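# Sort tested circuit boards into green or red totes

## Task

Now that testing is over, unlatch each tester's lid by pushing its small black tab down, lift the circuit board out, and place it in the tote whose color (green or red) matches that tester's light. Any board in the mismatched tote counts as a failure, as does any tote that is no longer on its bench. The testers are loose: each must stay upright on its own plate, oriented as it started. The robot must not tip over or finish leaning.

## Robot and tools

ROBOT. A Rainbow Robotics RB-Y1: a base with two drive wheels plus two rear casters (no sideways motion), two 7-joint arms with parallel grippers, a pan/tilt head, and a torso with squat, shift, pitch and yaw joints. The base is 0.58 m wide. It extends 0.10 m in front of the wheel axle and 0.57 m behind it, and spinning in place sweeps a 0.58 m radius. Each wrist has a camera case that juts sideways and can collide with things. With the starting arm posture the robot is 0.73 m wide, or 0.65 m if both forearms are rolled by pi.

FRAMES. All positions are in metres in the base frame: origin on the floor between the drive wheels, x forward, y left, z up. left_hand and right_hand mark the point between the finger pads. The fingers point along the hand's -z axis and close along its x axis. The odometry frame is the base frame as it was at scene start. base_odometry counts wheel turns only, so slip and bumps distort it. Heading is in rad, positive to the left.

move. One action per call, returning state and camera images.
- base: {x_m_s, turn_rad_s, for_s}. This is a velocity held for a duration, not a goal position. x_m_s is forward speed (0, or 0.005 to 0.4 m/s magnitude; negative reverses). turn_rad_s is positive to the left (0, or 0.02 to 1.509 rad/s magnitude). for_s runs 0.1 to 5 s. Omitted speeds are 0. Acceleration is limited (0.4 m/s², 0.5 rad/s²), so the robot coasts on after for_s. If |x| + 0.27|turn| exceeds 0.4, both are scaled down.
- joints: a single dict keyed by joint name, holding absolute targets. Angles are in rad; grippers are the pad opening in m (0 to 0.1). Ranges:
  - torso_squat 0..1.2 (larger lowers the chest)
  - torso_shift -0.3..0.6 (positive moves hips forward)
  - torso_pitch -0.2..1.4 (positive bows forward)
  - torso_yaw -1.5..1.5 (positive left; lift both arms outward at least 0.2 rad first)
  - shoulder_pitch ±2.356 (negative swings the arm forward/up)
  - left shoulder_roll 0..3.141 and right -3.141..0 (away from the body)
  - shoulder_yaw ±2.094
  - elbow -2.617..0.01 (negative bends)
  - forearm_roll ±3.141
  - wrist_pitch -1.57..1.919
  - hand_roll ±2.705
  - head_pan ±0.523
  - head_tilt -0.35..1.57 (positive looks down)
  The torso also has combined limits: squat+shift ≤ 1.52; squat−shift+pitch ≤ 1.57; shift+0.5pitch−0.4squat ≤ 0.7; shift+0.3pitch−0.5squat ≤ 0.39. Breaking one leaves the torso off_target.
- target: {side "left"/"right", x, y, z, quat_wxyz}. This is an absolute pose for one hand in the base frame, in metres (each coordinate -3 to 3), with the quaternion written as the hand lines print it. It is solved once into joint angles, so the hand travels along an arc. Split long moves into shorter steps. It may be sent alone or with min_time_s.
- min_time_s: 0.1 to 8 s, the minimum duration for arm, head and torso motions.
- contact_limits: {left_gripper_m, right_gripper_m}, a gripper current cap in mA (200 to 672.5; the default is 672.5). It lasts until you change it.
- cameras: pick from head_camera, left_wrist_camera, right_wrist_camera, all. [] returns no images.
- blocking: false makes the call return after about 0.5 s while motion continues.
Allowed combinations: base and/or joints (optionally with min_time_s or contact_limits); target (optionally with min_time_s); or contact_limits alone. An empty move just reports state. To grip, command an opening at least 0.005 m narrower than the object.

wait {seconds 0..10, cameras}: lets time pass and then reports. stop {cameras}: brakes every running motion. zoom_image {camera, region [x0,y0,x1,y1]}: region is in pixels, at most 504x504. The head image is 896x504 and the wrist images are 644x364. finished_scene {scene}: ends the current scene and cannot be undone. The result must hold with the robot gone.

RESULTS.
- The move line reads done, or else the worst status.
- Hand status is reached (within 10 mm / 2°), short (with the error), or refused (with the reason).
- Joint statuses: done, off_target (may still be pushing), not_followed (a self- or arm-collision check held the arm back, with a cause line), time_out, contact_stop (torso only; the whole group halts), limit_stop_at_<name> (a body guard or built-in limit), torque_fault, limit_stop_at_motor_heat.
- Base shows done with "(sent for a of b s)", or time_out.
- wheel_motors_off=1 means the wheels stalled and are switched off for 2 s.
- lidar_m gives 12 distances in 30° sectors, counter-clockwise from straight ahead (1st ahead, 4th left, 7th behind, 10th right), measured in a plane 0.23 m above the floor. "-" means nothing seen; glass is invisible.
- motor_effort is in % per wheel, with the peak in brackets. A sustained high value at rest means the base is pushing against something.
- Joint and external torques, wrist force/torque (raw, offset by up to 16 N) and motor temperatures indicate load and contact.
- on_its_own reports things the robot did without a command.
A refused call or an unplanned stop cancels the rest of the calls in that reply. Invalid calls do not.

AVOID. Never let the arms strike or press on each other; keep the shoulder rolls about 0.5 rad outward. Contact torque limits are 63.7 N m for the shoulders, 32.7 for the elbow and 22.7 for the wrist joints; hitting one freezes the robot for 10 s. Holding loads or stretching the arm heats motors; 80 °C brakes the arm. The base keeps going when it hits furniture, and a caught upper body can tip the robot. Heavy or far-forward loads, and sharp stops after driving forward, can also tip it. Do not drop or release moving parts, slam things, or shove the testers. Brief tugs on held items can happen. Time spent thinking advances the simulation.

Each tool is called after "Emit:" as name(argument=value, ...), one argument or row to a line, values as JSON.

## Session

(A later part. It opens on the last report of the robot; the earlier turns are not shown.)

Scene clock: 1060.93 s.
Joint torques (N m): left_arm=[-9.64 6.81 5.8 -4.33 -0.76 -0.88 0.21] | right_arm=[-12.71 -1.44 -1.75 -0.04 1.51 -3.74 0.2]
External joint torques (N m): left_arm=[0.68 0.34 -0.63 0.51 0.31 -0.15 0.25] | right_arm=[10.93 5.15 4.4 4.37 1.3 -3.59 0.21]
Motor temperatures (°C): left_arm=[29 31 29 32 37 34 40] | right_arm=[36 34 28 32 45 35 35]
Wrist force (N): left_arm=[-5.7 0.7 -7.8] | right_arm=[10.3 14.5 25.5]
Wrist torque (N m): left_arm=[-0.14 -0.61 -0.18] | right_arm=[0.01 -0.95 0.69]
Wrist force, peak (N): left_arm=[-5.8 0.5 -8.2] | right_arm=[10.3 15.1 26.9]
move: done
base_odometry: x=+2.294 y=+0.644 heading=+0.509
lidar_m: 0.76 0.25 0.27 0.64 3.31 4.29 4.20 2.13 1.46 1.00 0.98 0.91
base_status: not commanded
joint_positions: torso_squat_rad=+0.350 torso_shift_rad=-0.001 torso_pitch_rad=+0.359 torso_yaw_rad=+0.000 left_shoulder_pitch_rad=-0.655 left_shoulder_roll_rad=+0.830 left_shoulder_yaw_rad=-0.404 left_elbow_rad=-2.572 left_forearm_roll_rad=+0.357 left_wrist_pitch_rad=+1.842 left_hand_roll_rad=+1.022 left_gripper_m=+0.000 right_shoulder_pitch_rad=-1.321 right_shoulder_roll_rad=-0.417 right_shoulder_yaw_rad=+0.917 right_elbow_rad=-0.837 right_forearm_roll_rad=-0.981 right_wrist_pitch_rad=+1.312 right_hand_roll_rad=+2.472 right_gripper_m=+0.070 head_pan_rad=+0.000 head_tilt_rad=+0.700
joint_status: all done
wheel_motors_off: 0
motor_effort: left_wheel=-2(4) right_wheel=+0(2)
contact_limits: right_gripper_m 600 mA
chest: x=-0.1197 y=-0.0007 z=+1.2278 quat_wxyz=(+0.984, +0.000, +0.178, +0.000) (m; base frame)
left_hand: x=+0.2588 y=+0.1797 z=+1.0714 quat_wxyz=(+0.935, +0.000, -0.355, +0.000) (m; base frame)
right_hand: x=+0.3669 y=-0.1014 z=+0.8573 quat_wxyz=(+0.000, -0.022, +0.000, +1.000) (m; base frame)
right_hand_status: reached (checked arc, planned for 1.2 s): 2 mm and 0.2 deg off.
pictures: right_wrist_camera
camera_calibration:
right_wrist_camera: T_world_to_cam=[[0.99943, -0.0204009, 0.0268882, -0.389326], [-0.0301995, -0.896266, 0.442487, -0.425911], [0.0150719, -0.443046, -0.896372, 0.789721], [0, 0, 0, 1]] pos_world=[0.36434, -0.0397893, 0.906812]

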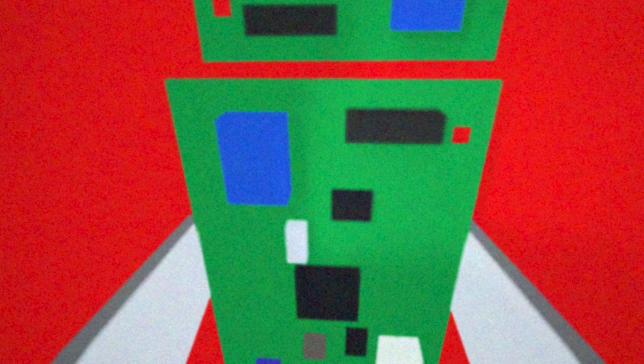

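Contact, flat on the floor. Release.

Emit:
move(
  target={"side":"right","x":0.366,"y":-0.1015,"z":0.858,"quat_wxyz":[0,-0.02,0,0.9998]},
  min_time_s=1,
  cameras=[],
)

Emit:
move(
  joints={"right_gripper_m":0.086},
  cameras=["right_wrist_camera"],
)

Emit:
move(
  target={"side":"right","x":0.366,"y":-0.1015,"z":0.9,"quat_wxyz":[0,-0.02,0,0.9998]},
  min_time_s=1.5,
  cameras=["right_wrist_camera"],
)

Emit:
move(
  target={"side":"right","x":0.366,"y":-0.1015,"z":0.98,"quat_wxyz":[0,-0.02,0,0.9998]},
  min_time_s=2,
  cameras=[],
)

Emit:
move(
  target={"side":"right","x":0.36,"y":-0.12,"z":1.06,"quat_wxyz":[0,-0.02,0,0.9998]},
  min_time_s=2,
  cameras=["head_camera"],
)

Emit:
move(
  base={"x_m_s":-0.25,"for_s":2.0},
  joints={"head_tilt_rad":0.5},
  cameras=["head_camera"],
)

Scene clock: 1070.57 s.
Joint torques (N m): left_arm=[-9.42 6.61 5.8 -4.36 -0.73 -0.84 0.09] | right_arm=[-18.37 -5.82 -5.37 -3.41 -0.42 -0.46 -0.48]
External joint torques (N m): left_arm=[0.89 0.14 -0.63 0.48 0.33 -0.11 0.13] | right_arm=[5.29 0.78 0.79 1.01 -0.63 -0.31 -0.48]
Motor temperatures (°C): left_arm=[29 31 29 32 37 34 40] | right_arm=[36 33 28 32 45 35 35]
Wrist force (N): left_arm=[-5.7 0.7 -7.9] | right_arm=[2.1 12.4 -1.4]
Wrist torque (N m): left_arm=[-0.13 -0.62 -0.17] | right_arm=[-0.06 0.36 0.57]
Wrist force, peak (N): left_arm=[-6.1 0.5 -8.1] | right_arm=[9.8 15.0 25.9]
move: done
base_odometry: x=+2.294 y=+0.644 heading=+0.509
lidar_m: 0.76 0.25 0.27 0.64 3.32 4.30 4.21 2.12 1.46 1.00 0.98 0.92
base_status: not commanded
joint_positions: torso_squat_rad=+0.350 torso_shift_rad=+0.000 torso_pitch_rad=+0.359 torso_yaw_rad=+0.000 left_shoulder_pitch_rad=-0.655 left_shoulder_roll_rad=+0.830 left_shoulder_yaw_rad=-0.404 left_elbow_rad=-2.572 left_forearm_roll_rad=+0.357 left_wrist_pitch_rad=+1.842 left_hand_roll_rad=+1.022 left_gripper_m=+0.000 right_shoulder_pitch_rad=-1.323 right_shoulder_roll_rad=-0.418 right_shoulder_yaw_rad=+0.917 right_elbow_rad=-0.841 right_forearm_roll_rad=-0.983 right_wrist_pitch_rad=+1.318 right_hand_roll_rad=+2.471 right_gripper_m=+0.070 head_pan_rad=+0.000 head_tilt_rad=+0.700
joint_status: all done
wheel_motors_off: 0
motor_effort: left_wheel=-2(4) right_wheel=+1(3)
contact_limits: right_gripper_m 600 mA
chest: x=-0.1194 y=-0.0007 z=+1.2277 quat_wxyz=(+0.984, +0.000, +0.179, +0.000) (m; base frame)
left_hand: x=+0.2590 y=+0.1797 z=+1.0712 quat_wxyz=(+0.935, +0.000, -0.355, +0.000) (m; base frame)
right_hand: x=+0.3666 y=-0.1013 z=+0.8582 quat_wxyz=(+0.000, -0.020, +0.000, +1.000) (m; base frame)
right_hand_status: reached (checked arc, planned for 1.0 s): 1 mm and 0.0 deg off.
pictures: none
No camera images: "cameras" was empty.

Scene clock: 1071.20 s.
Joint torques (N m): left_arm=[-9.56 6.62 5.56 -4.38 -0.81 -0.82 0.15] | right_arm=[-16.97 -5.8 -4.62 -2.88 -0.36 -0.13 -0.41]
External joint torques (N m): left_arm=[0.75 0.15 -0.87 0.46 0.26 -0.1 0.19] | right_arm=[6.69 0.8 1.55 1.54 -0.57 0.02 -0.41]
Motor temperatures (°C): left_arm=[29 31 29 32 37 34 40] | right_arm=[36 33 28 32 45 35 35]
Wrist force (N): left_arm=[-5.9 0.7 -7.8] | right_arm=[-0.9 10.8 0.2]
Wrist torque (N m): left_arm=[-0.13 -0.62 -0.16] | right_arm=[-0.06 0.32 0.53]
Wrist force, peak (N): left_arm=[-5.8 0.5 -8.1] | right_arm=[2.1 12.4 -0.5]
move: done
base_odometry: x=+2.294 y=+0.644 heading=+0.509
lidar_m: 0.76 0.26 0.28 0.65 3.32 4.31 4.20 2.13 1.46 0.99 0.98 0.92
base_status: not commanded
joint_positions: torso_squat_rad=+0.350 torso_shift_rad=+0.000 torso_pitch_rad=+0.359 torso_yaw_rad=+0.000 left_shoulder_pitch_rad=-0.655 left_shoulder_roll_rad=+0.830 left_shoulder_yaw_rad=-0.404 left_elbow_rad=-2.572 left_forearm_roll_rad=+0.357 left_wrist_pitch_rad=+1.842 left_hand_roll_rad=+1.022 left_gripper_m=+0.000 right_shoulder_pitch_rad=-1.323 right_shoulder_roll_rad=-0.418 right_shoulder_yaw_rad=+0.916 right_elbow_rad=-0.841 right_forearm_roll_rad=-0.983 right_wrist_pitch_rad=+1.318 right_hand_roll_rad=+2.471 right_gripper_m=+0.086 head_pan_rad=+0.000 head_tilt_rad=+0.700
joint_status: all done
wheel_motors_off: 0
motor_effort: left_wheel=-4(4) right_wheel=+0(2)
contact_limits: right_gripper_m 600 mA
chest: x=-0.1194 y=-0.0007 z=+1.2277 quat_wxyz=(+0.984, +0.000, +0.179, +0.000) (m; base frame)
left_hand: x=+0.2590 y=+0.1797 z=+1.0712 quat_wxyz=(+0.935, +0.000, -0.355, +0.000) (m; base frame)
right_hand: x=+0.3668 y=-0.1011 z=+0.8585 quat_wxyz=(+0.000, -0.021, +0.000, +1.000) (m; base frame)
pictures: right_wrist_camera
camera_calibration:
right_wrist_camera: T_world_to_cam=[[0.999513, -0.0196943, 0.024192, -0.386962], [-0.0283753, -0.896178, 0.442786, -0.427129], [0.01296, -0.443257, -0.896301, 0.791601], [0, 0, 0, 1]] pos_world=[0.364395, -0.0395221, 0.908001]

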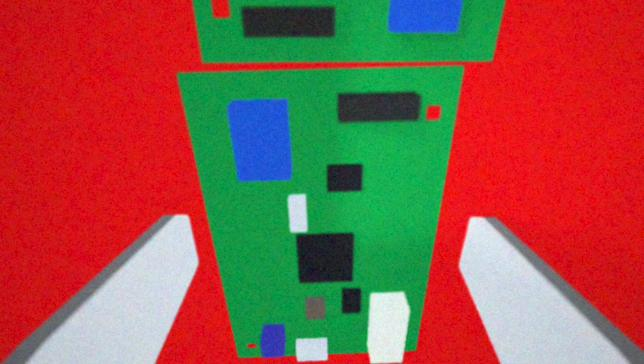

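Scene clock: 1073.03 s.
Joint torques (N m): left_arm=[-9.65 6.62 5.57 -4.41 -0.74 -0.82 0.23] | right_arm=[-23.17 -7.64 -8.05 -4.36 -0.37 0.09 -0.34]
External joint torques (N m): left_arm=[0.65 0.15 -0.86 0.43 0.32 -0.09 0.26] | right_arm=[0.58 -0.53 -0.66 0.11 -0.59 0.23 -0.33]
Motor temperatures (°C): left_arm=[29 31 29 32 37 34 40] | right_arm=[36 33 28 32 45 35 35]
Wrist force (N): left_arm=[-5.8 0.5 -7.8] | right_arm=[2.6 10.9 -13.1]
Wrist torque (N m): left_arm=[-0.11 -0.64 -0.17] | right_arm=[-0.06 0.89 0.54]
Wrist force, peak (N): left_arm=[-6.1 0.8 -8.0] | right_arm=[2.5 10.9 -13.5]
move: done
base_odometry: x=+2.294 y=+0.644 heading=+0.509
lidar_m: 0.76 0.25 0.28 0.65 3.31 4.31 4.20 2.12 1.45 0.99 0.97 0.92
base_status: not commanded
joint_positions: torso_squat_rad=+0.350 torso_shift_rad=+0.000 torso_pitch_rad=+0.360 torso_yaw_rad=+0.000 left_shoulder_pitch_rad=-0.655 left_shoulder_roll_rad=+0.830 left_shoulder_yaw_rad=-0.404 left_elbow_rad=-2.572 left_forearm_roll_rad=+0.357 left_wrist_pitch_rad=+1.842 left_hand_roll_rad=+1.022 left_gripper_m=+0.000 right_shoulder_pitch_rad=-1.343 right_shoulder_roll_rad=-0.500 right_shoulder_yaw_rad=+0.896 right_elbow_rad=-1.015 right_forearm_roll_rad=-1.010 right_wrist_pitch_rad=+1.436 right_hand_roll_rad=+2.399 right_gripper_m=+0.086 head_pan_rad=+0.000 head_tilt_rad=+0.700
joint_status: all done
wheel_motors_off: 0
motor_effort: left_wheel=-1(4) right_wheel=+0(3)
contact_limits: right_gripper_m 600 mA
chest: x=-0.1192 y=-0.0007 z=+1.2277 quat_wxyz=(+0.984, +0.000, +0.179, +0.000) (m; base frame)
left_hand: x=+0.2592 y=+0.1797 z=+1.0710 quat_wxyz=(+0.935, +0.000, -0.354, +0.000) (m; base frame)
right_hand: x=+0.3660 y=-0.1015 z=+0.8996 quat_wxyz=(+0.000, -0.019, +0.001, +1.000) (m; base frame)
right_hand_status: reached (checked arc, planned for 1.5 s): 0 mm and 0.2 deg off.
pictures: right_wrist_camera
camera_calibration:
right_wrist_camera: T_world_to_cam=[[0.999608, -0.0194373, 0.0201719, -0.383518], [-0.0263785, -0.895495, 0.44429, -0.447677], [0.00942798, -0.444648, -0.895656, 0.828859], [0, 0, 0, 1]] pos_world=[0.363744, -0.0397966, 0.949007]

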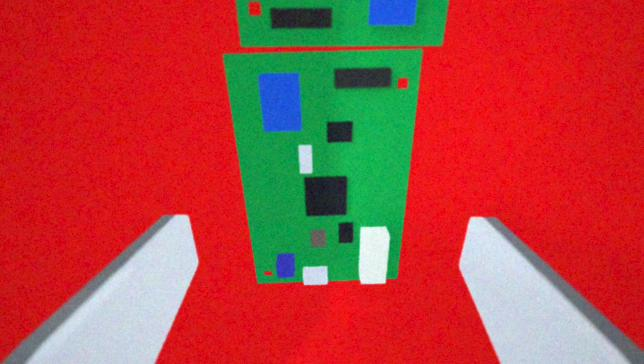

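Scene clock: 1075.37 s.
Joint torques (N m): left_arm=[-9.63 6.45 5.67 -4.33 -0.78 -0.8 0.14] | right_arm=[-23.52 -8.32 -9.36 -4.25 -0.28 0.05 -0.36]
External joint torques (N m): left_arm=[0.67 -0.02 -0.75 0.52 0.29 -0.08 0.17] | right_arm=[0.51 -0.49 -0.69 -0.1 -0.51 0.2 -0.35]
Motor temperatures (°C): left_arm=[29 31 29 32 37 34 40] | right_arm=[36 33 28 32 45 35 35]
Wrist force (N): left_arm=[-5.5 0.6 -7.8] | right_arm=[2.5 10.6 -13.3]
Wrist torque (N m): left_arm=[-0.11 -0.60 -0.16] | right_arm=[-0.04 0.86 0.53]
Wrist force, peak (N): left_arm=[-5.9 0.8 -8.2] | right_arm=[2.6 10.9 -13.5]
move: done
base_odometry: x=+2.294 y=+0.644 heading=+0.509
lidar_m: 0.76 0.26 0.28 0.65 3.31 4.30 4.20 2.12 1.44 1.00 0.98 0.92
base_status: not commanded
joint_positions: torso_squat_rad=+0.350 torso_shift_rad=+0.000 torso_pitch_rad=+0.360 torso_yaw_rad=+0.000 left_shoulder_pitch_rad=-0.655 left_shoulder_roll_rad=+0.830 left_shoulder_yaw_rad=-0.404 left_elbow_rad=-2.572 left_forearm_roll_rad=+0.357 left_wrist_pitch_rad=+1.842 left_hand_roll_rad=+1.022 left_gripper_m=+0.000 right_shoulder_pitch_rad=-1.421 right_shoulder_roll_rad=-0.603 right_shoulder_yaw_rad=+0.837 right_elbow_rad=-1.213 right_forearm_roll_rad=-1.085 right_wrist_pitch_rad=+1.624 right_hand_roll_rad=+2.313 right_gripper_m=+0.086 head_pan_rad=+0.000 head_tilt_rad=+0.700
joint_status: all done
wheel_motors_off: 0
motor_effort: left_wheel=-3(4) right_wheel=+0(2)
contact_limits: right_gripper_m 600 mA
chest: x=-0.1192 y=-0.0007 z=+1.2277 quat_wxyz=(+0.984, +0.000, +0.179, +0.000) (m; base frame)
left_hand: x=+0.2592 y=+0.1797 z=+1.0710 quat_wxyz=(+0.935, +0.000, -0.354, +0.000) (m; base frame)
right_hand: x=+0.3660 y=-0.1014 z=+0.9799 quat_wxyz=(+0.000, -0.020, +0.000, +1.000) (m; base frame)
right_hand_status: reached (checked arc, planned for 2.0 s): 0 mm and 0.0 deg off.
pictures: none
No camera images: "cameras" was empty.

Scene clock: 1077.70 s.
Joint torques (N m): left_arm=[-9.62 6.94 5.66 -4.33 -0.79 -0.85 0.24] | right_arm=[-23.31 -8.97 -10.12 -3.48 -0.31 -0.03 -0.32]
External joint torques (N m): left_arm=[0.68 0.47 -0.77 0.52 0.27 -0.13 0.27] | right_arm=[0.51 -0.39 -0.78 -0.05 -0.53 0.12 -0.31]
Motor temperatures (°C): left_arm=[29 31 29 32 37 34 40] | right_arm=[36 34 28 32 45 35 35]
Wrist force (N): left_arm=[-5.7 0.4 -7.8] | right_arm=[2.5 10.8 -13.0]
Wrist torque (N m): left_arm=[-0.10 -0.63 -0.17] | right_arm=[-0.05 0.86 0.55]
Wrist force, peak (N): left_arm=[-6.1 0.5 -7.9] | right_arm=[2.5 11.0 -13.6]
move: done
base_odometry: x=+2.294 y=+0.644 heading=+0.509
lidar_m: 0.76 0.25 0.28 0.65 3.32 4.30 4.21 2.12 1.46 1.00 0.98 0.92
base_status: not commanded
joint_positions: torso_squat_rad=+0.350 torso_shift_rad=+0.000 torso_pitch_rad=+0.360 torso_yaw_rad=+0.000 left_shoulder_pitch_rad=-0.655 left_shoulder_roll_rad=+0.830 left_shoulder_yaw_rad=-0.404 left_elbow_rad=-2.572 left_forearm_roll_rad=+0.357 left_wrist_pitch_rad=+1.842 left_hand_roll_rad=+1.022 left_gripper_m=+0.000 right_shoulder_pitch_rad=-1.498 right_shoulder_roll_rad=-0.718 right_shoulder_yaw_rad=+0.756 right_elbow_rad=-1.356 right_forearm_roll_rad=-1.190 right_wrist_pitch_rad=+1.796 right_hand_roll_rad=+2.269 right_gripper_m=+0.086 head_pan_rad=+0.000 head_tilt_rad=+0.700
joint_status: all done
wheel_motors_off: 0
motor_effort: left_wheel=-3(4) right_wheel=+0(4)
contact_limits: right_gripper_m 600 mA
chest: x=-0.1192 y=-0.0007 z=+1.2277 quat_wxyz=(+0.984, +0.000, +0.179, +0.000) (m; base frame)
left_hand: x=+0.2592 y=+0.1797 z=+1.0710 quat_wxyz=(+0.935, +0.000, -0.354, +0.000) (m; base frame)
right_hand: x=+0.3600 y=-0.1199 z=+1.0599 quat_wxyz=(+0.000, -0.020, +0.000, +1.000) (m; base frame)
right_hand_status: reached (checked arc, planned for 2.0 s): 0 mm and 0.0 deg off.
pictures: head_camera
camera_calibration:
head_camera: T_world_to_cam=[[0.0351416, -0.998751, 0.0355114, -0.0514736], [-0.85139, -0.0485269, -0.522284, 0.769849], [0.523355, -0.0118802, -0.852032, 1.15268], [0, 0, 0, 1]] pos_world=[0.0539897, -0.000356903, 1.38603]

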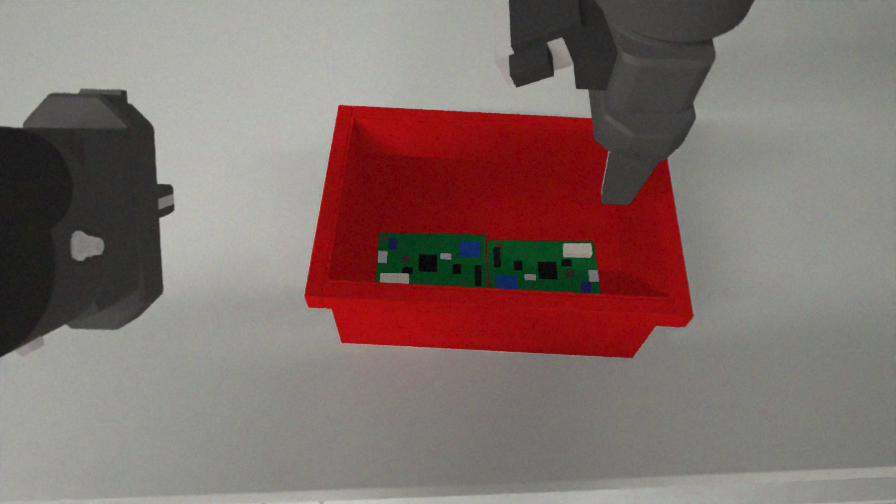

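Scene clock: 1080.90 s.
Joint torques (N m): left_arm=[-9.58 6.77 5.79 -4.32 -0.71 -0.89 0.14] | right_arm=[-22.55 -8.88 -9.44 -3.03 -0.25 -0.08 -0.33]
External joint torques (N m): left_arm=[0.72 0.3 -0.64 0.52 0.35 -0.17 0.18] | right_arm=[1.26 -0.31 -0.11 0.41 -0.47 0.06 -0.33]
Motor temperatures (°C): left_arm=[29 31 29 32 37 34 40] | right_arm=[36 34 28 32 45 35 35]
Wrist force (N): left_arm=[-5.7 0.5 -7.9] | right_arm=[2.6 10.6 -13.2]
Wrist torque (N m): left_arm=[-0.10 -0.63 -0.16] | right_arm=[-0.04 0.86 0.55]
Wrist force, peak (N): left_arm=[-6.1 0.7 -8.3] | right_arm=[2.6 10.6 -13.8]
move: done
base_odometry: x=+1.858 y=+0.400 heading=+0.509
lidar_m: 0.72 0.72 0.94 2.33 3.29 3.87 3.71 2.19 1.50 1.40 1.19 1.35
base_status: done (sent for 2 of 2 s)
joint_positions: torso_squat_rad=+0.350 torso_shift_rad=+0.000 torso_pitch_rad=+0.360 torso_yaw_rad=+0.000 left_shoulder_pitch_rad=-0.655 left_shoulder_roll_rad=+0.830 left_shoulder_yaw_rad=-0.405 left_elbow_rad=-2.572 left_forearm_roll_rad=+0.357 left_wrist_pitch_rad=+1.842 left_hand_roll_rad=+1.022 left_gripper_m=+0.000 right_shoulder_pitch_rad=-1.499 right_shoulder_roll_rad=-0.718 right_shoulder_yaw_rad=+0.756 right_elbow_rad=-1.356 right_forearm_roll_rad=-1.190 right_wrist_pitch_rad=+1.796 right_hand_roll_rad=+2.269 right_gripper_m=+0.086 head_pan_rad=+0.000 head_tilt_rad=+0.500
joint_status: all done
wheel_motors_off: 0
motor_effort: left_wheel=-2(22) right_wheel=+6(21)
contact_limits: right_gripper_m 600 mA
chest: x=-0.1191 y=-0.0007 z=+1.2277 quat_wxyz=(+0.984, +0.000, +0.179, +0.000) (m; base frame)
left_hand: x=+0.2592 y=+0.1797 z=+1.0709 quat_wxyz=(+0.935, +0.000, -0.354, +0.000) (m; base frame)
right_hand: x=+0.3601 y=-0.1199 z=+1.0599 quat_wxyz=(+0.000, -0.020, +0.000, +1.000) (m; base frame)
pictures: head_camera
camera_calibration:
head_camera: T_world_to_cam=[[0.0272268, -0.998756, 0.0417789, -0.0605223], [-0.730814, -0.0484035, -0.680858, 0.996467], [0.682033, -0.011995, -0.731223, 0.987043], [0, 0, 0, 1]] pos_world=[0.0566839, -0.000374926, 1.40273]

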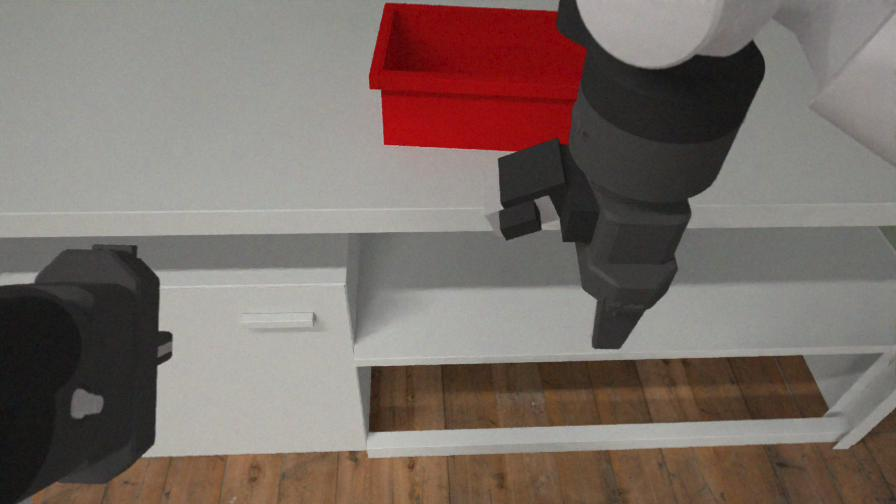

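Both boards are flat in the red tote.

Emit:
finished_scene(
  scene=2,
)

The scene is finished: the task was done.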